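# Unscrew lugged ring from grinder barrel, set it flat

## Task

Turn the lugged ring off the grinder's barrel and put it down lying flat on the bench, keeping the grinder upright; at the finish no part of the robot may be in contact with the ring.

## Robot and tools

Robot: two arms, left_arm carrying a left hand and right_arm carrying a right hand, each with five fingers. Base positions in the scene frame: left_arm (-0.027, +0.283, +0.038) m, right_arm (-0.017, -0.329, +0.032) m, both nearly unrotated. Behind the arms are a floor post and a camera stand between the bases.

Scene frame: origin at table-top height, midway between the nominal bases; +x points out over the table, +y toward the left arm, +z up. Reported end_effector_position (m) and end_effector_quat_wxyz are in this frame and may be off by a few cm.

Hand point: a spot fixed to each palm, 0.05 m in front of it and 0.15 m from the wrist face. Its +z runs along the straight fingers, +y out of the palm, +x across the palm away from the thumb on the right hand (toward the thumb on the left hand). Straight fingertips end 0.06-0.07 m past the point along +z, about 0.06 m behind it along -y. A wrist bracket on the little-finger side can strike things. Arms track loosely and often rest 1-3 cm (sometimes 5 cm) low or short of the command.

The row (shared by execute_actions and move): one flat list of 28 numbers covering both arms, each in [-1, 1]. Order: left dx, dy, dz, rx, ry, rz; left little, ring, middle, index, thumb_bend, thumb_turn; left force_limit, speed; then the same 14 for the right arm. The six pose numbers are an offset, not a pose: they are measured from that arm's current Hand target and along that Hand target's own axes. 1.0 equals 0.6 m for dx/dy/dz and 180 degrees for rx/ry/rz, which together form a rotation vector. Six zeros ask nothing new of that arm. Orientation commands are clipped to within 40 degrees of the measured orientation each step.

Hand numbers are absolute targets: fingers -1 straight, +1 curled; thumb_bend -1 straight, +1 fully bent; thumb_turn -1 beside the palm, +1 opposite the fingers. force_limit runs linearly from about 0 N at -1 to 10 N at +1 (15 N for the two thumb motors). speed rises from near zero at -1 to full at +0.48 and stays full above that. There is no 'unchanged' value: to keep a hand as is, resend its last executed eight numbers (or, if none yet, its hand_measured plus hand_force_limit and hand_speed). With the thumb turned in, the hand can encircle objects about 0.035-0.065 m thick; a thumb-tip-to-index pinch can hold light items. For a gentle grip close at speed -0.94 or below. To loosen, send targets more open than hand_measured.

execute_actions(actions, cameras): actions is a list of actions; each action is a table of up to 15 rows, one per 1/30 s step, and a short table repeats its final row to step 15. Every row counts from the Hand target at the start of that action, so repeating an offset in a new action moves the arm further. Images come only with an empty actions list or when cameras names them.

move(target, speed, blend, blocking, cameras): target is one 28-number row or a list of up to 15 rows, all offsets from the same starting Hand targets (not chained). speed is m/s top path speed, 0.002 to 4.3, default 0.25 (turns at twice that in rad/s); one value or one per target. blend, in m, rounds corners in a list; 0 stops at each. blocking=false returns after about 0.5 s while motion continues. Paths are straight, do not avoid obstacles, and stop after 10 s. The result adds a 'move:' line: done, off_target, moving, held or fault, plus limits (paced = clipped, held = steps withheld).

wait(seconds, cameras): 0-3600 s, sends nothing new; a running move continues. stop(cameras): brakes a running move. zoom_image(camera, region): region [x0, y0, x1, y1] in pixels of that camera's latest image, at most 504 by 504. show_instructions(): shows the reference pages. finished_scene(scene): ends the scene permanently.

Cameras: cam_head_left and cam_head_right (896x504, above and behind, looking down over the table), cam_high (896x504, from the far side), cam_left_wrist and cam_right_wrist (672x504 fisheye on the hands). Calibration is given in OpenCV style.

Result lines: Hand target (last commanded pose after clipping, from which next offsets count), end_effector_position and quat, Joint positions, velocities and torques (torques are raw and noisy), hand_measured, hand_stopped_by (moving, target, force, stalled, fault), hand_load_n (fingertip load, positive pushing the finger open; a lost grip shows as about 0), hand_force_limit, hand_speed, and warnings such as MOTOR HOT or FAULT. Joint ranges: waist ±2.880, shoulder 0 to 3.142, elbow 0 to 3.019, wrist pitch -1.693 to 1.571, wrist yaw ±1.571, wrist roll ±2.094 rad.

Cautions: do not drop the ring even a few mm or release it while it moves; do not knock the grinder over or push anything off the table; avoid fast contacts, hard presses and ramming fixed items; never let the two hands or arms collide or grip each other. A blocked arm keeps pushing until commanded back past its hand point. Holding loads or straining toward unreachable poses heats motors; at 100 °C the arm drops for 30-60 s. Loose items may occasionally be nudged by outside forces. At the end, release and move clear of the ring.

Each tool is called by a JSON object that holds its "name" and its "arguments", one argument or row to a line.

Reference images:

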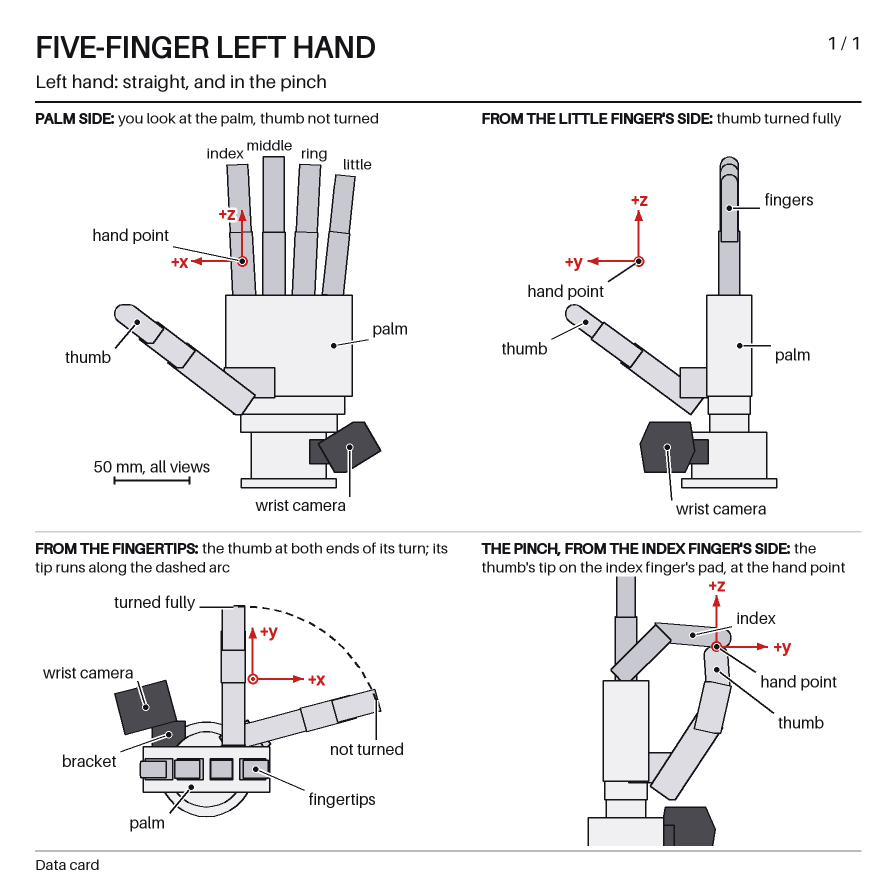

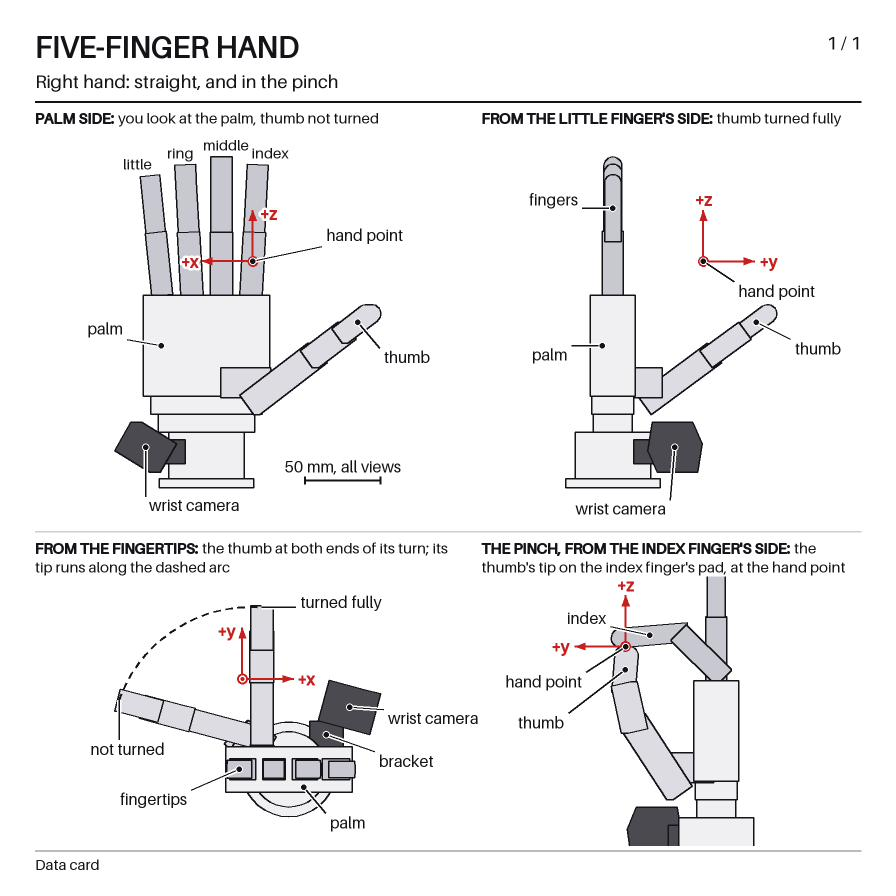

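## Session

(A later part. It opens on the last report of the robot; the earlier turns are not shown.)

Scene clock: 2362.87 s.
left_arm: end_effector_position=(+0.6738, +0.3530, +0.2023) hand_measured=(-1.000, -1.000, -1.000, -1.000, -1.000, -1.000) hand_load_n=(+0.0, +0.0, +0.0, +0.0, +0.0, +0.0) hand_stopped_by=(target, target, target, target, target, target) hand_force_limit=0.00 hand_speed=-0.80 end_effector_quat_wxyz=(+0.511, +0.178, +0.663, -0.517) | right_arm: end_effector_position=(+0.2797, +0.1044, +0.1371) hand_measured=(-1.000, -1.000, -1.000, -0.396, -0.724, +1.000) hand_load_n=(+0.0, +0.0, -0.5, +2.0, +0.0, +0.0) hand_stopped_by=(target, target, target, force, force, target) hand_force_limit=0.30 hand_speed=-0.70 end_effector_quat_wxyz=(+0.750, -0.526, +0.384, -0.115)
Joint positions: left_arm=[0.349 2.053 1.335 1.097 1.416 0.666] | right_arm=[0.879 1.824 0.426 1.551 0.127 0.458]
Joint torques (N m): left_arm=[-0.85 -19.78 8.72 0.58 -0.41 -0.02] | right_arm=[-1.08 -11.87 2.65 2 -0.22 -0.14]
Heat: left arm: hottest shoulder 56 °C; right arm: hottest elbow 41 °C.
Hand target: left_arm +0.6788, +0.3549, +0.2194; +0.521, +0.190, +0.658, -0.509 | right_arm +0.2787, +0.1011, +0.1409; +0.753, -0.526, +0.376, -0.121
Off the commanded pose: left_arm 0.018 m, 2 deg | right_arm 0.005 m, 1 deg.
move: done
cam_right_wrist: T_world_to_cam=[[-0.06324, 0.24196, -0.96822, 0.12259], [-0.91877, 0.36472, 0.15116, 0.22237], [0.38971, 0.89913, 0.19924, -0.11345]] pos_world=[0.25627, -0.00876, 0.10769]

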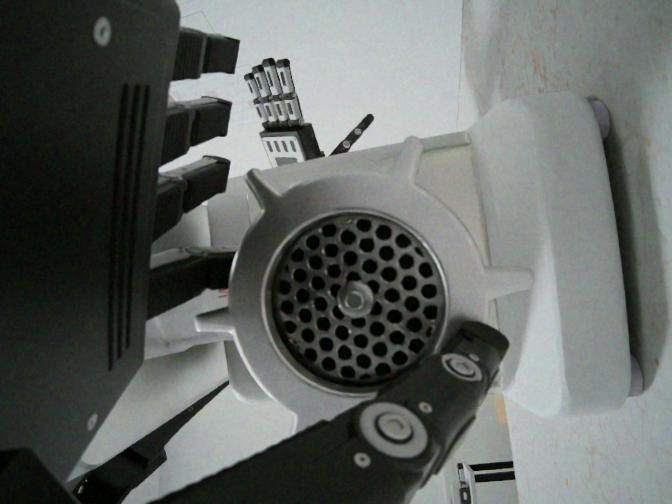

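{"name": "move", "arguments": {
  "target": [
    [0,0,0,0,0,0,-1,-1,-1,-1,-1,-1,0,-0.8,0,0,0,0,0,0,-1,-1,-1,-1,-1,1,0.3,-0.2],
    [0,0,0,0,0,0,-1,-1,-1,-1,-1,-1,0,-0.8,0.0178,-0.0217,-0.0697,0,0,0,-1,-1,-1,-1,-1,1,0.3,-0.2],
    [0,0,0,0,0,0,-1,-1,-1,-1,-1,-1,0,-0.8,0.0197,-0.024,-0.0453,-0.0127,0.089,0.4109,-1,-1,-1,-1,-1,1,0.3,-0.2]
  ],
  "speed": [0.25,0.3,0.5],
  "cameras": ["cam_right_wrist","cam_head_left"]
}}

{"name": "zoom_image", "arguments": {
  "camera": "cam_head_left",
  "region": [440, 250, 540, 350]
}}

{"name": "move", "arguments": {
  "target": [
    [0,0,0,0,0,0,-1,-1,-1,-1,-1,-1,0,-0.8,0.0,0.0423,0.0906,0,0,0,-1,-1,-1,-1,-1,1,0.3,-0.2],
    [0,0,0,0,0,0,-1,-1,-1,-1,-1,-1,0,-0.8,0.0,0.0423,0.0906,0,0,0,-1,-1,-1,0.32,0.32,1,0.3,-0.7]
  ],
  "speed": [0.2,0.2]
}}

{"name": "move", "arguments": {
  "target": [0,0,0,0,0,0,-1,-1,-1,-1,-1,-1,0,-0.8,-0.0113,0.0092,-0.0133,0,-0.0752,-0.1611,-1,-1,-1,0.32,0.32,1,0.3,-0.7],
  "speed": 0.25
}}

{"name": "move", "arguments": {
  "target": [0,0,0,0,0,0,-1,-1,-1,-1,-1,-1,0,-0.8,0.009,0.003,-0.005,0,0,-0.139,-1,-1,-1,0.32,0.32,1,0.3,-0.7],
  "speed": 0.25
}}

{"name": "move", "arguments": {
  "target": [0,0,0,0,0,0,-1,-1,-1,-1,-1,-1,0,-0.8,0.009,0.003,-0.005,-0.0076,-0.0204,-0.11,-1,-1,-1,0.32,0.32,1,0.3,-0.7],
  "speed": 0.25,
  "cameras": ["cam_right_wrist"]
}}

{"name": "move", "arguments": {
  "target": [0,0,0,0,0,0,-1,-1,-1,-1,-1,-1,0,-0.8,0.008,-0.0095,-0.031,0,0,0,-1,-1,-1,0.32,0.32,1,0.3,-0.7],
  "speed": 0.2,
  "cameras": ["cam_right_wrist"]
}}

Scene clock: 2384.07 s.
left_arm: end_effector_position=(+0.6738, +0.3530, +0.2023) hand_measured=(-1.000, -1.000, -1.000, -1.000, -1.000, -1.000) hand_load_n=(+0.0, +0.0, +0.0, +0.0, +0.0, +0.0) hand_stopped_by=(target, target, target, target, target, target) hand_force_limit=0.00 hand_speed=-0.80 end_effector_quat_wxyz=(+0.511, +0.178, +0.663, -0.517) | right_arm: end_effector_position=(+0.2715, +0.0618, +0.1412) hand_measured=(-1.000, -1.000, -1.000, -1.000, -1.000, +1.000) hand_load_n=(+0.0, +0.0, +0.0, +0.0, +0.0, +0.0) hand_stopped_by=(target, target, target, target, target, target) hand_force_limit=0.30 hand_speed=-0.20 end_effector_quat_wxyz=(+0.611, -0.191, +0.713, +0.286)
Joint positions: left_arm=[0.349 2.053 1.335 1.097 1.416 0.666] | right_arm=[0.877 1.853 0.323 1.437 0.214 1.766]
Joint torques (N m): left_arm=[-1.79 -18.9 8.51 0.47 -0.42 0.01] | right_arm=[0.62 -10.34 3.56 1.13 0.16 0.19]
Heat: left arm: hottest shoulder 56 °C; right arm: hottest elbow 41 °C.
Hand target: left_arm +0.6788, +0.3549, +0.2194; +0.521, +0.190, +0.658, -0.509 | right_arm +0.2710, +0.0691, +0.1438; +0.608, -0.188, +0.712, +0.295
Off the commanded pose: left_arm 0.018 m, 2 deg | right_arm 0.008 m, 1 deg.
move: done
cam_right_wrist: T_world_to_cam=[[-0.6634, 0.74371, -0.08242, 0.14315], [-0.25794, -0.12391, 0.95818, -0.03343], [0.7024, 0.65692, 0.27403, -0.15319]] pos_world=[0.19395, -0.00997, 0.08581]
Images, in order (width x height): cam_head_left 896x504, cam_right_wrist 672x504.

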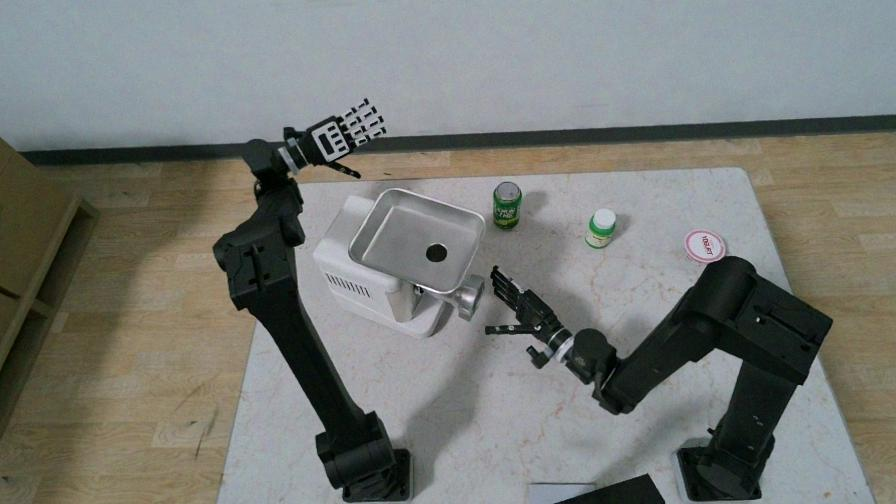

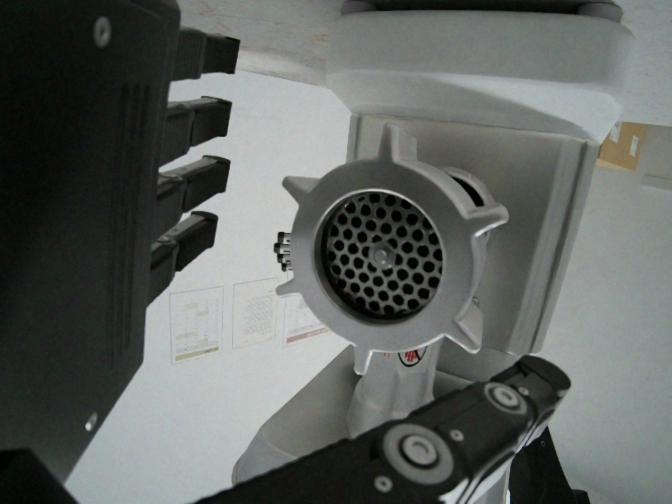

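Scaled by 5.040 from the camera's image (finer frame: 1280x720).

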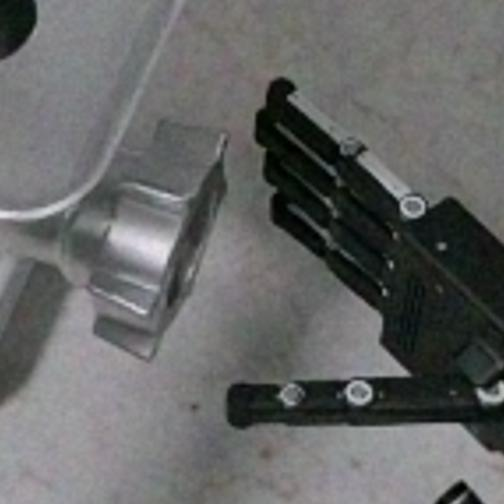

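Scene clock: 2386.10 s.
left_arm: end_effector_position=(+0.6738, +0.3530, +0.2023) hand_measured=(-1.000, -1.000, -1.000, -1.000, -1.000, -1.000) hand_load_n=(+0.0, +0.0, +0.0, +0.0, +0.0, +0.0) hand_stopped_by=(target, target, target, target, target, target) hand_force_limit=0.00 hand_speed=-0.80 end_effector_quat_wxyz=(+0.511, +0.178, +0.663, -0.517) | right_arm: end_effector_position=(+0.2934, +0.1161, +0.1426) hand_measured=(-1.000, -1.000, -1.000, -0.398, -0.714, +1.000) hand_load_n=(+0.0, +0.0, +0.0, +8.5, +13.5, +0.0) hand_stopped_by=(target, target, target, force, force, target) hand_force_limit=0.30 hand_speed=-0.70 end_effector_quat_wxyz=(+0.610, -0.193, +0.712, +0.289)
Joint positions: left_arm=[0.349 2.053 1.335 1.097 1.416 0.666] | right_arm=[0.92 1.877 0.475 1.309 0.25 1.771]
Joint torques (N m): left_arm=[-0.62 -19.31 8.61 0.69 -0.38 0.02] | right_arm=[-0.15 -11.11 5.22 1.13 0.17 0.18]
Heat: left arm: hottest shoulder 56 °C; right arm: hottest elbow 41 °C.
Hand target: left_arm +0.6788, +0.3549, +0.2194; +0.521, +0.190, +0.658, -0.509 | right_arm +0.2962, +0.1236, +0.1441; +0.609, -0.188, +0.712, +0.295
Off the commanded pose: left_arm 0.018 m, 2 deg | right_arm 0.008 m, 1 deg.
move: done

Scene clock: 2388.10 s.
left_arm: end_effector_position=(+0.6738, +0.3530, +0.2023) hand_measured=(-1.000, -1.000, -1.000, -1.000, -1.000, -1.000) hand_load_n=(+0.0, +0.0, -0.5, +0.0, +0.0, -0.5) hand_stopped_by=(target, target, target, target, target, target) hand_force_limit=0.00 hand_speed=-0.80 end_effector_quat_wxyz=(+0.511, +0.178, +0.663, -0.517) | right_arm: end_effector_position=(+0.2847, +0.1187, +0.1404) hand_measured=(-1.000, -1.000, -1.000, -0.398, -0.714, +1.000) hand_load_n=(+0.0, +0.0, +0.0, +7.5, +9.0, +0.0) hand_stopped_by=(target, target, target, force, force, target) hand_force_limit=0.30 hand_speed=-0.70 end_effector_quat_wxyz=(+0.718, -0.333, +0.592, +0.153)
Joint positions: left_arm=[0.349 2.053 1.335 1.097 1.416 0.666] | right_arm=[0.896 1.951 0.48 1.55 0.211 1.252]
Joint torques (N m): left_arm=[-0.5 -19.43 8.53 0.57 -0.46 -0.01] | right_arm=[-1.2 -12.63 4.01 2.39 -0.24 -0.19]
Heat: left arm: hottest shoulder 56 °C; right arm: hottest elbow 41 °C.
Hand target: left_arm +0.6788, +0.3549, +0.2194; +0.521, +0.190, +0.658, -0.509 | right_arm +0.2879, +0.1220, +0.1523; +0.742, -0.325, +0.567, +0.153
Off the commanded pose: left_arm 0.018 m, 2 deg | right_arm 0.013 m, 4 deg.
joint sent to its limit (right arm) — joint 4 (wrist pitch), upper limit. The joint targets still meet the commanded pose.
move: off_target (right_arm)

Scene clock: 2389.90 s.
left_arm: end_effector_position=(+0.6738, +0.3530, +0.2023) hand_measured=(-1.000, -1.000, -1.000, -1.000, -1.000, -1.000) hand_load_n=(+0.0, +0.0, +0.0, +0.0, +0.0, +0.0) hand_stopped_by=(target, target, target, target, target, target) hand_force_limit=0.00 hand_speed=-0.80 end_effector_quat_wxyz=(+0.511, +0.178, +0.663, -0.517) | right_arm: end_effector_position=(+0.2854, +0.1151, +0.1339) hand_measured=(-1.000, -1.000, -1.000, -0.398, -0.714, +1.000) hand_load_n=(+0.0, +0.0, +0.0, +16.5, +13.5, +4.0) hand_stopped_by=(target, target, target, force, force, target) hand_force_limit=0.30 hand_speed=-0.70 end_effector_quat_wxyz=(+0.746, -0.434, +0.505, +0.003)
Joint positions: left_arm=[0.349 2.053 1.335 1.097 1.416 0.666] | right_arm=[0.896 1.902 0.463 1.554 0.217 0.841]
Joint torques (N m): left_arm=[-1.14 -19.9 8.53 0.61 -0.42 -0.03] | right_arm=[-0.21 -13.51 3.99 1.58 -0.12 -0.44]
Heat: left arm: hottest shoulder 56 °C; right arm: hottest elbow 41 °C.
Hand target: left_arm +0.6788, +0.3549, +0.2194; +0.521, +0.190, +0.658, -0.509 | right_arm +0.2864, +0.1206, +0.1463; +0.757, -0.440, +0.483, -0.011
Off the commanded pose: left_arm 0.018 m, 2 deg | right_arm 0.014 m, 3 deg.
move: off_target (right_arm)

Scene clock: 2391.47 s.
left_arm: end_effector_position=(+0.6738, +0.3530, +0.2023) hand_measured=(-1.000, -1.000, -1.000, -1.000, -1.000, -1.000) hand_load_n=(+0.0, +0.0, +0.0, +0.0, +0.0, +0.0) hand_stopped_by=(target, target, target, target, target, target) hand_force_limit=0.00 hand_speed=-0.80 end_effector_quat_wxyz=(+0.511, +0.178, +0.663, -0.517) | right_arm: end_effector_position=(+0.2824, +0.1100, +0.1322) hand_measured=(-1.000, -1.000, -1.000, -0.398, -0.714, +1.000) hand_load_n=(-0.5, +0.0, +0.0, +18.0, +17.0, +4.0) hand_stopped_by=(target, target, target, force, force, target) hand_force_limit=0.30 hand_speed=-0.70 end_effector_quat_wxyz=(+0.749, -0.518, +0.399, -0.106)
Joint positions: left_arm=[0.349 2.053 1.335 1.097 1.416 0.666] | right_arm=[0.887 1.852 0.444 1.554 0.15 0.494]
Joint torques (N m): left_arm=[-0.91 -19.49 8.49 0.7 -0.38 0.01] | right_arm=[-0.67 -12.75 5.03 0.87 -0.54 -0.49]
Heat: left arm: hottest shoulder 56 °C; right arm: hottest elbow 41 °C.
Hand target: left_arm +0.6788, +0.3549, +0.2194; +0.521, +0.190, +0.658, -0.509 | right_arm +0.2864, +0.1172, +0.1407; +0.754, -0.525, +0.376, -0.122
Off the commanded pose: left_arm 0.018 m, 2 deg | right_arm 0.012 m, 3 deg.
move: off_target (right_arm)
cam_right_wrist: T_world_to_cam=[[-0.09118, 0.26367, -0.96029, 0.12108], [-0.91017, 0.36922, 0.1878, 0.21581], [0.40408, 0.89115, 0.20631, -0.12262]] pos_world=[0.25701, -0.00233, 0.10104]

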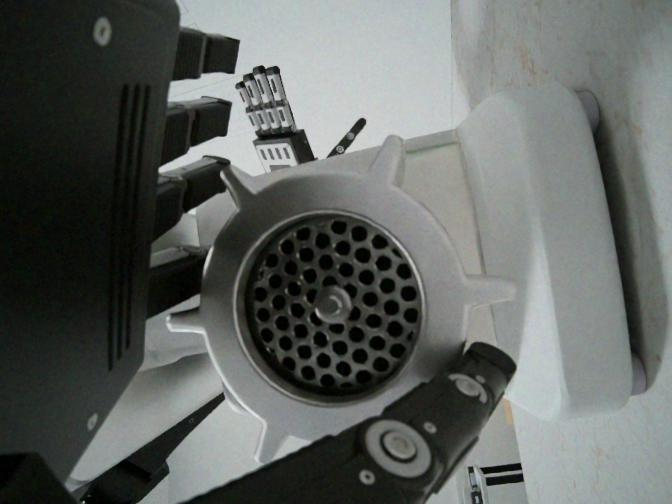

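Scene clock: 2392.20 s.
left_arm: end_effector_position=(+0.6738, +0.3530, +0.2023) hand_measured=(-1.000, -1.000, -1.000, -1.000, -1.000, -1.000) hand_load_n=(+0.0, -0.5, +0.0, +0.0, +0.0, +0.0) hand_stopped_by=(target, target, target, target, target, target) hand_force_limit=0.00 hand_speed=-0.80 end_effector_quat_wxyz=(+0.511, +0.178, +0.663, -0.517) | right_arm: end_effector_position=(+0.2780, +0.1030, +0.1380) hand_measured=(-1.000, -1.000, -1.000, -0.396, -0.710, +1.000) hand_load_n=(+0.0, +0.0, -0.5, +2.0, +0.0, +0.0) hand_stopped_by=(target, target, target, force, force, target) hand_force_limit=0.30 hand_speed=-0.70 end_effector_quat_wxyz=(+0.751, -0.525, +0.383, -0.114)
Joint positions: left_arm=[0.349 2.053 1.335 1.097 1.416 0.666] | right_arm=[0.879 1.823 0.421 1.559 0.124 0.46]
Joint torques (N m): left_arm=[-0.91 -18.96 8.61 0.75 -0.45 0] | right_arm=[-1.08 -11.58 2.61 1.98 -0.11 -0.16]
Heat: left arm: hottest shoulder 56 °C; right arm: hottest elbow 41 °C.
Hand target: left_arm +0.6788, +0.3549, +0.2194; +0.521, +0.190, +0.658, -0.509 | right_arm +0.2779, +0.0992, +0.1407; +0.754, -0.525, +0.376, -0.121
Off the commanded pose: left_arm 0.018 m, 2 deg | right_arm 0.005 m, 1 deg.
joint sent to its limit (right arm) — joint 4 (wrist pitch), upper limit. The joint targets still meet the commanded pose.
move: done
cam_right_wrist: T_world_to_cam=[[-0.06256, 0.24516, -0.96746, 0.12311], [-0.92003, 0.36153, 0.1511, 0.22186], [0.38681, 0.89955, 0.20293, -0.11132]] pos_world=[0.25488, -0.01026, 0.10817]

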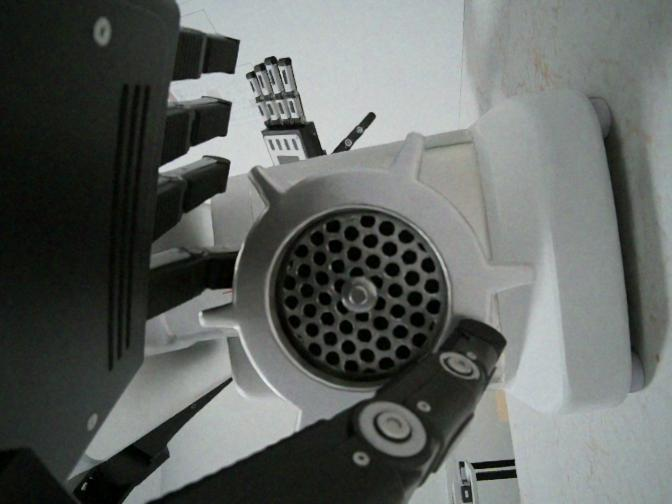

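{"name": "move", "arguments": {
  "target": [
    [0,0,0,0,0,0,-1,-1,-1,-1,-1,-1,0,-0.8,0,0,0,0,0,0,-1,-1,-1,-1,-1,1,0.3,-0.2],
    [0,0,0,0,0,0,-1,-1,-1,-1,-1,-1,0,-0.8,0.0178,-0.0217,-0.0697,0,0,0,-1,-1,-1,-1,-1,1,0.3,-0.2],
    [0,0,0,0,0,0,-1,-1,-1,-1,-1,-1,0,-0.8,0.019,-0.0237,-0.0433,-0.0127,0.089,0.4109,-1,-1,-1,-1,-1,1,0.3,-0.2]
  ],
  "speed": [0.25,0.3,0.5],
  "cameras": ["cam_right_wrist"]
}}

{"name": "move", "arguments": {
  "target": [
    [0,0,0,0,0,0,-1,-1,-1,-1,-1,-1,0,-0.8,0.0,0.0423,0.0906,0,0,0,-1,-1,-1,-1,-1,1,0.3,-0.2],
    [0,0,0,0,0,0,-1,-1,-1,-1,-1,-1,0,-0.8,0.0,0.0423,0.0906,0,0,0,-1,-1,-1,0.32,0.32,1,0.3,-0.7]
  ],
  "speed": [0.2,0.2]
}}

{"name": "move", "arguments": {
  "target": [0,0,0,0,0,0,-1,-1,-1,-1,-1,-1,0,-0.8,-0.0113,0.0092,-0.0133,0,-0.0752,-0.1611,-1,-1,-1,0.32,0.32,1,0.3,-0.7],
  "speed": 0.25
}}

{"name": "move", "arguments": {
  "target": [0,0,0,0,0,0,-1,-1,-1,-1,-1,-1,0,-0.8,0.009,0.003,-0.005,0,0,-0.139,-1,-1,-1,0.32,0.32,1,0.3,-0.7],
  "speed": 0.25
}}

{"name": "move", "arguments": {
  "target": [0,0,0,0,0,0,-1,-1,-1,-1,-1,-1,0,-0.8,0.009,0.003,-0.005,-0.0076,-0.0204,-0.11,-1,-1,-1,0.32,0.32,1,0.3,-0.7],
  "speed": 0.25
}}

{"name": "move", "arguments": {
  "target": [0,0,0,0,0,0,-1,-1,-1,-1,-1,-1,0,-0.8,0.008,-0.0095,-0.031,0,0,0,-1,-1,-1,0.32,0.32,1,0.3,-0.7],
  "speed": 0.2,
  "cameras": ["cam_right_wrist"]
}}

Scene clock: 2423.27 s.
left_arm: end_effector_position=(+0.6738, +0.3530, +0.2023) hand_measured=(-1.000, -1.000, -1.000, -1.000, -1.000, -1.000) hand_load_n=(+0.0, +0.0, +0.0, +0.0, +0.0, +0.0) hand_stopped_by=(target, target, target, target, target, target) hand_force_limit=0.00 hand_speed=-0.80 end_effector_quat_wxyz=(+0.511, +0.178, +0.663, -0.517) | right_arm: end_effector_position=(+0.2712, +0.0611, +0.1414) hand_measured=(-1.000, -1.000, -1.000, -1.000, -1.000, +1.000) hand_load_n=(+0.0, +0.0, +0.0, -0.5, +0.5, +0.0) hand_stopped_by=(target, target, target, target, target, target) hand_force_limit=0.30 hand_speed=-0.20 end_effector_quat_wxyz=(+0.612, -0.190, +0.713, +0.286)
Joint positions: left_arm=[0.349 2.053 1.335 1.097 1.416 0.666] | right_arm=[0.877 1.856 0.322 1.444 0.216 1.767]
Joint torques (N m): left_arm=[-1.73 -19.43 8.59 0.69 -0.4 -0.06] | right_arm=[0.5 -10.4 3.54 1.14 0.17 0.18]
Heat: left arm: hottest shoulder 56 °C; right arm: hottest elbow 41 °C.
Hand target: left_arm +0.6788, +0.3549, +0.2194; +0.521, +0.190, +0.658, -0.509 | right_arm +0.2707, +0.0684, +0.1439; +0.609, -0.188, +0.712, +0.295
Off the commanded pose: left_arm 0.018 m, 2 deg | right_arm 0.008 m, 1 deg.
move: done
cam_right_wrist: T_world_to_cam=[[-0.66239, 0.7447, -0.08162, 0.14312], [-0.2595, -0.12588, 0.9575, -0.0331], [0.70278, 0.65542, 0.27663, -0.15301]] pos_world=[0.19375, -0.01046, 0.0857]

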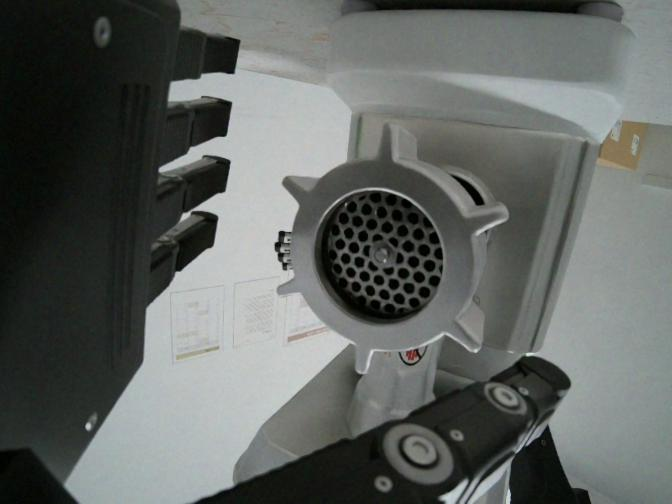

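Scene clock: 2425.30 s.
left_arm: end_effector_position=(+0.6738, +0.3530, +0.2023) hand_measured=(-1.000, -1.000, -1.000, -1.000, -1.000, -1.000) hand_load_n=(+0.0, +0.0, +0.0, +0.0, +0.0, +0.0) hand_stopped_by=(target, target, target, target, target, target) hand_force_limit=0.00 hand_speed=-0.80 end_effector_quat_wxyz=(+0.511, +0.178, +0.663, -0.517) | right_arm: end_effector_position=(+0.2932, +0.1155, +0.1427) hand_measured=(-1.000, -1.000, -1.000, -0.396, -0.714, +1.000) hand_load_n=(+0.0, +0.5, +0.0, +9.5, +13.5, +0.0) hand_stopped_by=(target, target, target, force, force, target) hand_force_limit=0.30 hand_speed=-0.70 end_effector_quat_wxyz=(+0.611, -0.192, +0.712, +0.289)
Joint positions: left_arm=[0.349 2.053 1.335 1.097 1.416 0.666] | right_arm=[0.92 1.878 0.474 1.314 0.251 1.771]
Joint torques (N m): left_arm=[-1.14 -19.19 8.66 0.65 -0.39 -0.01] | right_arm=[-0.15 -11.16 5.16 1.18 0.18 0.18]
Heat: left arm: hottest shoulder 56 °C; right arm: hottest elbow 41 °C.
Hand target: left_arm +0.6788, +0.3549, +0.2194; +0.521, +0.190, +0.658, -0.509 | right_arm +0.2960, +0.1229, +0.1442; +0.609, -0.188, +0.712, +0.295
Off the commanded pose: left_arm 0.018 m, 2 deg | right_arm 0.008 m, 1 deg.
move: done

Scene clock: 2427.27 s.
left_arm: end_effector_position=(+0.6738, +0.3530, +0.2023) hand_measured=(-1.000, -1.000, -1.000, -1.000, -1.000, -1.000) hand_load_n=(+0.0, -0.5, +0.0, +0.0, +0.0, +0.0) hand_stopped_by=(target, target, target, target, target, target) hand_force_limit=0.00 hand_speed=-0.80 end_effector_quat_wxyz=(+0.511, +0.178, +0.663, -0.517) | right_arm: end_effector_position=(+0.2846, +0.1181, +0.1404) hand_measured=(-1.000, -1.000, -1.000, -0.396, -0.714, +1.000) hand_load_n=(+0.0, +0.0, +0.0, +8.0, +9.0, +0.0) hand_stopped_by=(target, target, target, force, force, target) hand_force_limit=0.30 hand_speed=-0.70 end_effector_quat_wxyz=(+0.718, -0.332, +0.593, +0.152)
Joint positions: left_arm=[0.349 2.053 1.335 1.097 1.416 0.666] | right_arm=[0.896 1.951 0.478 1.551 0.212 1.252]
Joint torques (N m): left_arm=[-0.62 -19.84 8.49 0.69 -0.46 0.02] | right_arm=[-1.03 -12.75 3.95 2.29 -0.26 -0.22]
Heat: left arm: hottest shoulder 56 °C; right arm: hottest elbow 41 °C.
Hand target: left_arm +0.6788, +0.3549, +0.2194; +0.521, +0.190, +0.658, -0.509 | right_arm +0.2878, +0.1212, +0.1526; +0.742, -0.324, +0.566, +0.153
Off the commanded pose: left_arm 0.018 m, 2 deg | right_arm 0.013 m, 4 deg.
joint sent to its limit (right arm) — joint 4 (wrist pitch), upper limit. The joint targets still meet the commanded pose.
move: off_target (right_arm)

Scene clock: 2429.07 s.
left_arm: end_effector_position=(+0.6738, +0.3530, +0.2023) hand_measured=(-1.000, -1.000, -1.000, -1.000, -1.000, -1.000) hand_load_n=(+0.0, +0.0, +0.0, +0.0, +0.0, +0.0) hand_stopped_by=(target, target, target, target, target, target) hand_force_limit=0.00 hand_speed=-0.80 end_effector_quat_wxyz=(+0.511, +0.178, +0.663, -0.517) | right_arm: end_effector_position=(+0.2852, +0.1149, +0.1338) hand_measured=(-1.000, -1.000, -1.000, -0.398, -0.714, +1.000) hand_load_n=(+0.0, -0.5, +0.0, +16.5, +13.0, +4.0) hand_stopped_by=(target, target, target, force, force, target) hand_force_limit=0.30 hand_speed=-0.70 end_effector_quat_wxyz=(+0.745, -0.434, +0.506, +0.004)
Joint positions: left_arm=[0.349 2.053 1.335 1.097 1.416 0.666] | right_arm=[0.897 1.902 0.462 1.555 0.218 0.841]
Joint torques (N m): left_arm=[-0.5 -19.08 8.62 0.75 -0.39 -0.01] | right_arm=[-0.26 -13.22 3.96 1.77 -0.11 -0.48]
Heat: left arm: hottest shoulder 56 °C; right arm: hottest elbow 41 °C.
Hand target: left_arm +0.6788, +0.3549, +0.2194; +0.521, +0.190, +0.658, -0.509 | right_arm +0.2860, +0.1199, +0.1464; +0.758, -0.439, +0.483, -0.011
Off the commanded pose: left_arm 0.018 m, 2 deg | right_arm 0.014 m, 3 deg.
move: off_target (right_arm)

Scene clock: 2430.67 s.
left_arm: end_effector_position=(+0.6738, +0.3530, +0.2023) hand_measured=(-1.000, -1.000, -1.000, -1.000, -1.000, -1.000) hand_load_n=(+0.0, +0.0, +0.0, +0.0, +0.0, +0.0) hand_stopped_by=(target, target, target, target, target, target) hand_force_limit=0.00 hand_speed=-0.80 end_effector_quat_wxyz=(+0.511, +0.178, +0.663, -0.517) | right_arm: end_effector_position=(+0.2823, +0.1098, +0.1320) hand_measured=(-1.000, -1.000, -1.000, -0.398, -0.714, +1.000) hand_load_n=(+0.0, +0.0, -0.5, +18.0, +16.5, +4.5) hand_stopped_by=(target, target, target, force, force, target) hand_force_limit=0.30 hand_speed=-0.70 end_effector_quat_wxyz=(+0.749, -0.518, +0.400, -0.107)
Joint positions: left_arm=[0.349 2.053 1.335 1.097 1.416 0.666] | right_arm=[0.888 1.852 0.443 1.555 0.151 0.494]
Joint torques (N m): left_arm=[-1.14 -19.25 8.62 0.59 -0.39 -0.01] | right_arm=[-0.67 -12.69 4.88 1.1 -0.53 -0.48]
Heat: left arm: hottest shoulder 56 °C; right arm: hottest elbow 41 °C.
Hand target: left_arm +0.6788, +0.3549, +0.2194; +0.521, +0.190, +0.658, -0.509 | right_arm +0.2861, +0.1165, +0.1408; +0.754, -0.524, +0.376, -0.122
Off the commanded pose: left_arm 0.018 m, 2 deg | right_arm 0.012 m, 3 deg.
move: off_target (right_arm)

Scene clock: 2431.47 s.
left_arm: end_effector_position=(+0.6738, +0.3530, +0.2023) hand_measured=(-1.000, -1.000, -1.000, -1.000, -1.000, -1.000) hand_load_n=(+0.0, +0.0, -0.5, +0.0, +0.0, +0.0) hand_stopped_by=(target, target, target, target, target, target) hand_force_limit=0.00 hand_speed=-0.80 end_effector_quat_wxyz=(+0.511, +0.178, +0.663, -0.517) | right_arm: end_effector_position=(+0.2783, +0.1018, +0.1379) hand_measured=(-1.000, -1.000, -1.000, -0.396, -0.710, +1.000) hand_load_n=(+0.0, +0.0, +0.0, +1.5, +0.0, +0.0) hand_stopped_by=(target, target, target, force, force, target) hand_force_limit=0.30 hand_speed=-0.70 end_effector_quat_wxyz=(+0.751, -0.525, +0.383, -0.116)
Joint positions: left_arm=[0.349 2.053 1.335 1.097 1.416 0.666] | right_arm=[0.877 1.821 0.418 1.559 0.125 0.458]
Joint torques (N m): left_arm=[-1.61 -19.02 8.4 0.76 -0.43 0.02] | right_arm=[-1.03 -11.52 2.69 1.98 -0.11 -0.13]
Heat: left arm: hottest shoulder 56 °C; right arm: hottest elbow 41 °C.
Hand target: left_arm +0.6788, +0.3549, +0.2194; +0.521, +0.190, +0.658, -0.509 | right_arm +0.2775, +0.0984, +0.1407; +0.754, -0.524, +0.376, -0.122
Off the commanded pose: left_arm 0.018 m, 2 deg | right_arm 0.004 m, 1 deg.
joint sent to its limit (right arm) — joint 4 (wrist pitch), upper limit. The joint targets still meet the commanded pose.
move: done
cam_right_wrist: T_world_to_cam=[[-0.06124, 0.24353, -0.96796, 0.12318], [-0.9192, 0.3642, 0.14978, 0.22219], [0.389, 0.89892, 0.20155, -0.11076]] pos_world=[0.25487, -0.01135, 0.10828]

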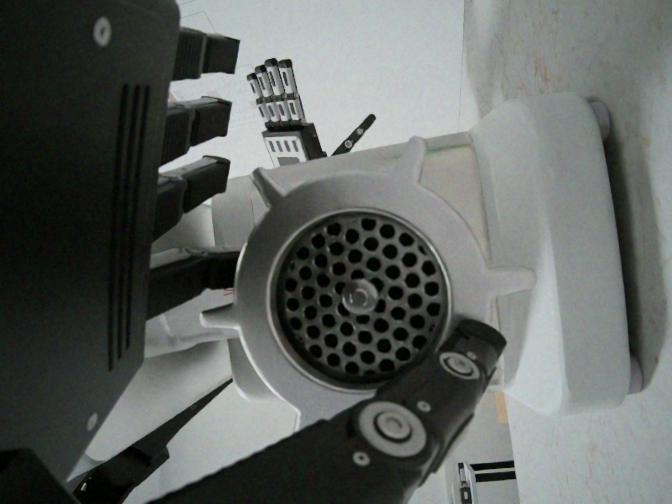

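{"name": "move", "arguments": {
  "target": [
    [0,0,0,0,0,0,-1,-1,-1,-1,-1,-1,0,-0.8,0,0,0,0,0,0,-1,-1,-1,-1,-1,1,0.3,-0.2],
    [0,0,0,0,0,0,-1,-1,-1,-1,-1,-1,0,-0.8,0.0178,-0.0217,-0.0697,0,0,0,-1,-1,-1,-1,-1,1,0.3,-0.2],
    [0,0,0,0,0,0,-1,-1,-1,-1,-1,-1,0,-0.8,0.019,-0.0237,-0.0433,-0.0127,0.089,0.4109,-1,-1,-1,-1,-1,1,0.3,-0.2]
  ],
  "speed": [0.25,0.3,0.5],
  "cameras": ["cam_right_wrist","cam_head_left"]
}}

{"name": "zoom_image", "arguments": {
  "camera": "cam_head_left",
  "region": [440, 250, 540, 350]
}}

{"name": "move", "arguments": {
  "target": [
    [0,0,0,0,0,0,-1,-1,-1,-1,-1,-1,0,-0.8,0.0,0.0423,0.0906,0,0,0,-1,-1,-1,-1,-1,1,0.3,-0.2],
    [0,0,0,0,0,0,-1,-1,-1,-1,-1,-1,0,-0.8,0.0,0.0423,0.0906,0,0,0,-1,-1,-1,0.32,0.32,1,0.3,-0.7]
  ],
  "speed": [0.2,0.2]
}}

{"name": "move", "arguments": {
  "target": [0,0,0,0,0,0,-1,-1,-1,-1,-1,-1,0,-0.8,-0.0113,0.0092,-0.0133,0,-0.0752,-0.1611,-1,-1,-1,0.32,0.32,1,0.3,-0.7],
  "speed": 0.25
}}

{"name": "move", "arguments": {
  "target": [0,0,0,0,0,0,-1,-1,-1,-1,-1,-1,0,-0.8,0.009,0.003,-0.005,0,0,-0.139,-1,-1,-1,0.32,0.32,1,0.3,-0.7],
  "speed": 0.25
}}

{"name": "move", "arguments": {
  "target": [0,0,0,0,0,0,-1,-1,-1,-1,-1,-1,0,-0.8,0.009,0.003,-0.005,-0.0076,-0.0204,-0.11,-1,-1,-1,0.32,0.32,1,0.3,-0.7],
  "speed": 0.25
}}

{"name": "move", "arguments": {
  "target": [0,0,0,0,0,0,-1,-1,-1,-1,-1,-1,0,-0.8,0.008,-0.0095,-0.031,0,0,0,-1,-1,-1,0.32,0.32,1,0.3,-0.7],
  "speed": 0.2,
  "cameras": ["cam_right_wrist"]
}}

Scene clock: 2456.40 s.
left_arm: end_effector_position=(+0.6738, +0.3530, +0.2023) hand_measured=(-1.000, -1.000, -1.000, -1.000, -1.000, -1.000) hand_load_n=(+0.0, +0.0, +0.0, -0.5, +0.0, +0.0) hand_stopped_by=(target, target, target, target, target, target) hand_force_limit=0.00 hand_speed=-0.80 end_effector_quat_wxyz=(+0.511, +0.178, +0.663, -0.517) | right_arm: end_effector_position=(+0.2709, +0.0606, +0.1418) hand_measured=(-1.000, -1.000, -1.000, -1.000, -1.000, +1.000) hand_load_n=(+0.0, +0.0, +0.0, +0.0, +0.0, +0.0) hand_stopped_by=(target, target, target, target, target, target) hand_force_limit=0.30 hand_speed=-0.20 end_effector_quat_wxyz=(+0.613, -0.189, +0.712, +0.287)
Joint positions: left_arm=[0.349 2.053 1.335 1.097 1.416 0.666] | right_arm=[0.878 1.859 0.321 1.451 0.217 1.767]
Joint torques (N m): left_arm=[-1.03 -19.49 8.39 0.69 -0.38 -0.03] | right_arm=[0.5 -10.29 3.49 1.14 0.16 0.21]
Heat: left arm: hottest elbow 57 °C; right arm: hottest elbow 40 °C.
Hand target: left_arm +0.6788, +0.3549, +0.2194; +0.521, +0.190, +0.658, -0.509 | right_arm +0.2704, +0.0678, +0.1440; +0.610, -0.187, +0.711, +0.295
Off the commanded pose: left_arm 0.018 m, 2 deg | right_arm 0.007 m, 1 deg.
move: done
cam_right_wrist: T_world_to_cam=[[-0.66166, 0.74543, -0.08083, 0.14295], [-0.26126, -0.12815, 0.95673, -0.03292], [0.70281, 0.65415, 0.27954, -0.1529]] pos_world=[0.19345, -0.01076, 0.08579]
Images, in order (width x height): cam_head_left 896x504, cam_right_wrist 672x504.

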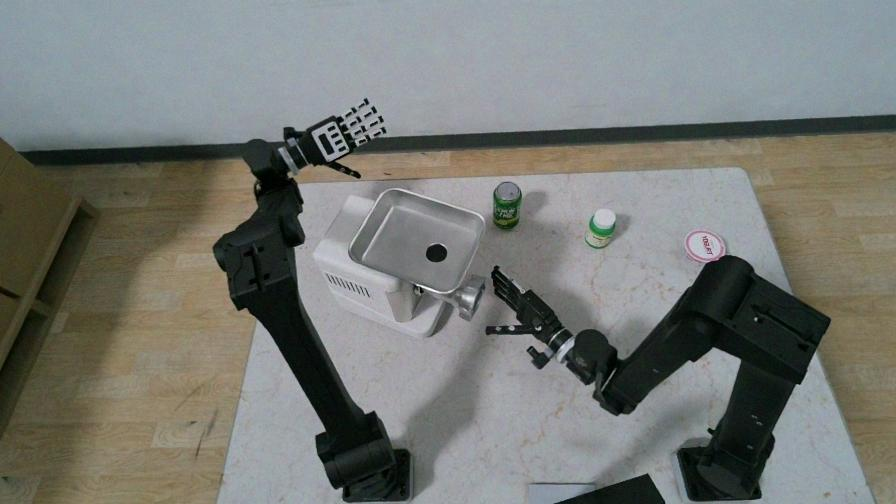

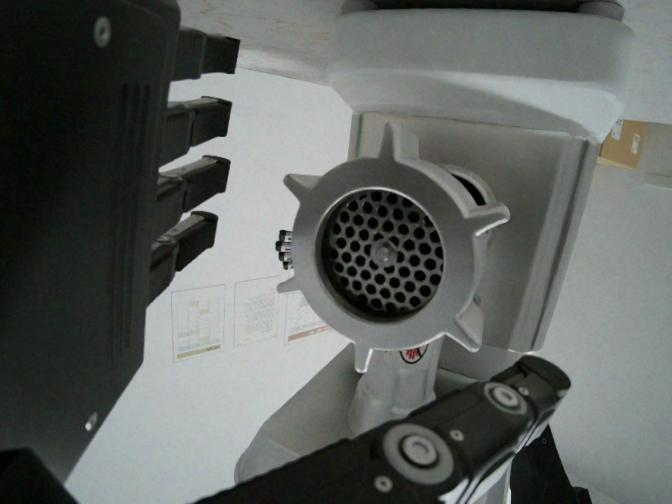

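Scaled by 5.040 from the camera's image (finer frame: 1280x720).

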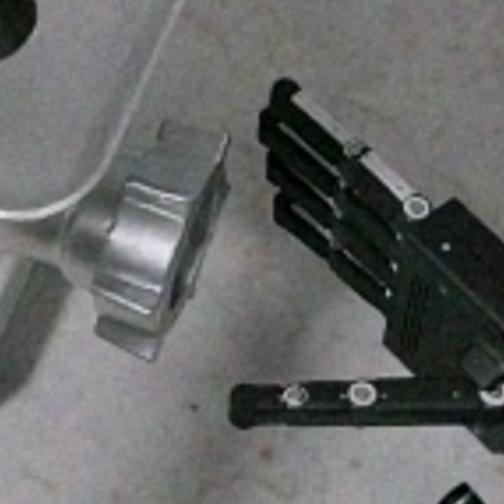

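Scene clock: 2458.43 s.
left_arm: end_effector_position=(+0.6738, +0.3530, +0.2023) hand_measured=(-1.000, -1.000, -1.000, -1.000, -1.000, -1.000) hand_load_n=(+0.0, +0.0, +0.0, +0.0, +0.0, +0.0) hand_stopped_by=(target, target, target, target, target, target) hand_force_limit=0.00 hand_speed=-0.80 end_effector_quat_wxyz=(+0.511, +0.178, +0.663, -0.517) | right_arm: end_effector_position=(+0.2928, +0.1151, +0.1429) hand_measured=(-1.000, -1.000, -1.000, -0.396, -0.714, +1.000) hand_load_n=(+0.0, +0.0, +0.0, +8.5, +14.0, +0.0) hand_stopped_by=(target, target, target, force, force, target) hand_force_limit=0.30 hand_speed=-0.70 end_effector_quat_wxyz=(+0.611, -0.191, +0.711, +0.289)
Joint positions: left_arm=[0.349 2.053 1.335 1.097 1.416 0.666] | right_arm=[0.921 1.88 0.473 1.319 0.253 1.772]
Joint torques (N m): left_arm=[-0.44 -19.31 8.7 0.61 -0.47 0] | right_arm=[-0.38 -11.11 5.05 1.2 0.17 0.19]
Heat: left arm: hottest elbow 57 °C; right arm: hottest elbow 40 °C.
Hand target: left_arm +0.6788, +0.3549, +0.2194; +0.521, +0.190, +0.658, -0.509 | right_arm +0.2958, +0.1220, +0.1444; +0.610, -0.187, +0.711, +0.295
Off the commanded pose: left_arm 0.018 m, 2 deg | right_arm 0.008 m, 1 deg.
move: done

Scene clock: 2460.40 s.
left_arm: end_effector_position=(+0.6738, +0.3530, +0.2023) hand_measured=(-1.000, -1.000, -1.000, -1.000, -1.000, -1.000) hand_load_n=(+0.0, +0.0, +0.0, +0.0, +0.0, +0.0) hand_stopped_by=(target, target, target, target, target, target) hand_force_limit=0.00 hand_speed=-0.80 end_effector_quat_wxyz=(+0.511, +0.178, +0.663, -0.517) | right_arm: end_effector_position=(+0.2843, +0.1184, +0.1406) hand_measured=(-1.000, -1.000, -1.000, -0.396, -0.714, +1.000) hand_load_n=(+0.0, +0.0, +0.0, +9.0, +9.0, +0.0) hand_stopped_by=(target, target, target, force, force, target) hand_force_limit=0.30 hand_speed=-0.70 end_effector_quat_wxyz=(+0.718, -0.332, +0.592, +0.154)
Joint positions: left_arm=[0.349 2.053 1.335 1.097 1.416 0.666] | right_arm=[0.897 1.952 0.479 1.553 0.211 1.254]
Joint torques (N m): left_arm=[-1.2 -19.08 8.59 0.5 -0.38 0.01] | right_arm=[-1.08 -13.1 3.69 2.22 -0.17 -0.22]
Heat: left arm: hottest elbow 57 °C; right arm: hottest elbow 40 °C.
Hand target: left_arm +0.6788, +0.3549, +0.2194; +0.521, +0.190, +0.658, -0.509 | right_arm +0.2875, +0.1204, +0.1527; +0.743, -0.323, +0.566, +0.153
Off the commanded pose: left_arm 0.018 m, 2 deg | right_arm 0.013 m, 4 deg.
joint sent to its limit (right arm) — joint 4 (wrist pitch), upper limit. The joint targets still meet the commanded pose.
move: off_target (right_arm)

Scene clock: 2462.13 s.
left_arm: end_effector_position=(+0.6738, +0.3530, +0.2023) hand_measured=(-1.000, -1.000, -1.000, -1.000, -1.000, -1.000) hand_load_n=(+0.0, +0.0, +0.0, +0.0, +0.0, +0.0) hand_stopped_by=(target, target, target, target, target, target) hand_force_limit=0.00 hand_speed=-0.80 end_effector_quat_wxyz=(+0.511, +0.178, +0.663, -0.517) | right_arm: end_effector_position=(+0.2849, +0.1151, +0.1343) hand_measured=(-1.000, -1.000, -1.000, -0.398, -0.714, +1.000) hand_load_n=(+0.0, +0.0, +0.0, +15.0, +12.5, +4.0) hand_stopped_by=(target, target, target, force, force, target) hand_force_limit=0.30 hand_speed=-0.70 end_effector_quat_wxyz=(+0.746, -0.434, +0.506, +0.004)
Joint positions: left_arm=[0.349 2.053 1.335 1.097 1.416 0.666] | right_arm=[0.897 1.902 0.462 1.555 0.218 0.843]
Joint torques (N m): left_arm=[-1.44 -19.9 8.53 0.62 -0.39 0.03] | right_arm=[-0.44 -13.39 3.85 1.96 -0.05 -0.47]
Heat: left arm: hottest elbow 57 °C; right arm: hottest elbow 40 °C.
Hand target: left_arm +0.6788, +0.3549, +0.2194; +0.521, +0.190, +0.658, -0.509 | right_arm +0.2860, +0.1191, +0.1467; +0.759, -0.438, +0.483, -0.012
Off the commanded pose: left_arm 0.018 m, 2 deg | right_arm 0.013 m, 4 deg.
move: off_target (right_arm)

Scene clock: 2463.73 s.
left_arm: end_effector_position=(+0.6738, +0.3530, +0.2023) hand_measured=(-1.000, -1.000, -1.000, -1.000, -1.000, -1.000) hand_load_n=(+0.0, +0.0, +0.0, +0.0, +0.0, +0.0) hand_stopped_by=(target, target, target, target, target, target) hand_force_limit=0.00 hand_speed=-0.80 end_effector_quat_wxyz=(+0.511, +0.178, +0.663, -0.517) | right_arm: end_effector_position=(+0.2817, +0.1098, +0.1323) hand_measured=(-1.000, -1.000, -1.000, -0.398, -0.714, +1.000) hand_load_n=(+0.0, +0.0, +0.0, +18.0, +16.5, +4.0) hand_stopped_by=(target, target, target, force, force, target) hand_force_limit=0.30 hand_speed=-0.70 end_effector_quat_wxyz=(+0.749, -0.517, +0.400, -0.106)
Joint positions: left_arm=[0.349 2.053 1.335 1.097 1.416 0.666] | right_arm=[0.889 1.851 0.442 1.555 0.153 0.496]
Joint torques (N m): left_arm=[-1.03 -19.31 8.44 0.8 -0.39 0.01] | right_arm=[-0.85 -12.45 4.89 1.25 -0.53 -0.51]
Heat: left arm: hottest elbow 57 °C; right arm: hottest elbow 40 °C.
Hand target: left_arm +0.6788, +0.3549, +0.2194; +0.521, +0.190, +0.658, -0.509 | right_arm +0.2860, +0.1158, +0.1410; +0.755, -0.523, +0.376, -0.122
Off the commanded pose: left_arm 0.018 m, 2 deg | right_arm 0.011 m, 4 deg.
move: off_target (right_arm)

Scene clock: 2464.63 s.
left_arm: end_effector_position=(+0.6738, +0.3530, +0.2023) hand_measured=(-1.000, -1.000, -1.000, -1.000, -1.000, -1.000) hand_load_n=(-0.5, +0.0, +0.0, +0.0, +0.0, +0.0) hand_stopped_by=(target, target, target, target, target, target) hand_force_limit=0.00 hand_speed=-0.80 end_effector_quat_wxyz=(+0.511, +0.178, +0.663, -0.517) | right_arm: end_effector_position=(+0.2772, +0.1014, +0.1386) hand_measured=(-1.000, -1.000, -1.000, -0.396, -0.710, +1.000) hand_load_n=(+0.0, +0.0, -0.5, +1.5, +0.0, +0.0) hand_stopped_by=(target, target, target, force, force, target) hand_force_limit=0.30 hand_speed=-0.70 end_effector_quat_wxyz=(+0.751, -0.525, +0.383, -0.115)
Joint positions: left_arm=[0.349 2.053 1.335 1.097 1.416 0.666] | right_arm=[0.879 1.819 0.416 1.56 0.126 0.459]
Joint torques (N m): left_arm=[-1.08 -19.96 8.55 0.58 -0.42 0.01] | right_arm=[-1.03 -11.52 2.7 1.87 -0.1 -0.14]
Heat: left arm: hottest elbow 57 °C; right arm: hottest elbow 40 °C.
Hand target: left_arm +0.6788, +0.3549, +0.2194; +0.521, +0.190, +0.658, -0.509 | right_arm +0.2773, +0.0977, +0.1408; +0.755, -0.523, +0.376, -0.122
Off the commanded pose: left_arm 0.018 m, 2 deg | right_arm 0.004 m, 1 deg.
joint sent to its limit (right arm) — joint 4 (wrist pitch), upper limit. The joint targets still meet the commanded pose.
move: done
cam_right_wrist: T_world_to_cam=[[-0.06133, 0.24493, -0.9676, 0.12371], [-0.91953, 0.36319, 0.15022, 0.22146], [0.38821, 0.89894, 0.20295, -0.1101]] pos_world=[0.25397, -0.01175, 0.10877]

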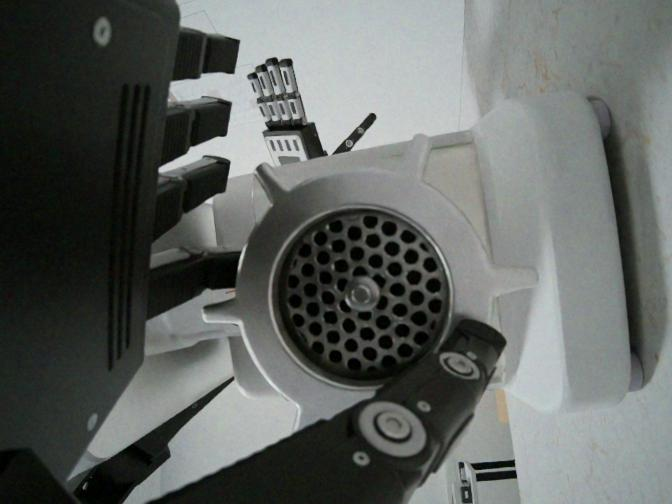

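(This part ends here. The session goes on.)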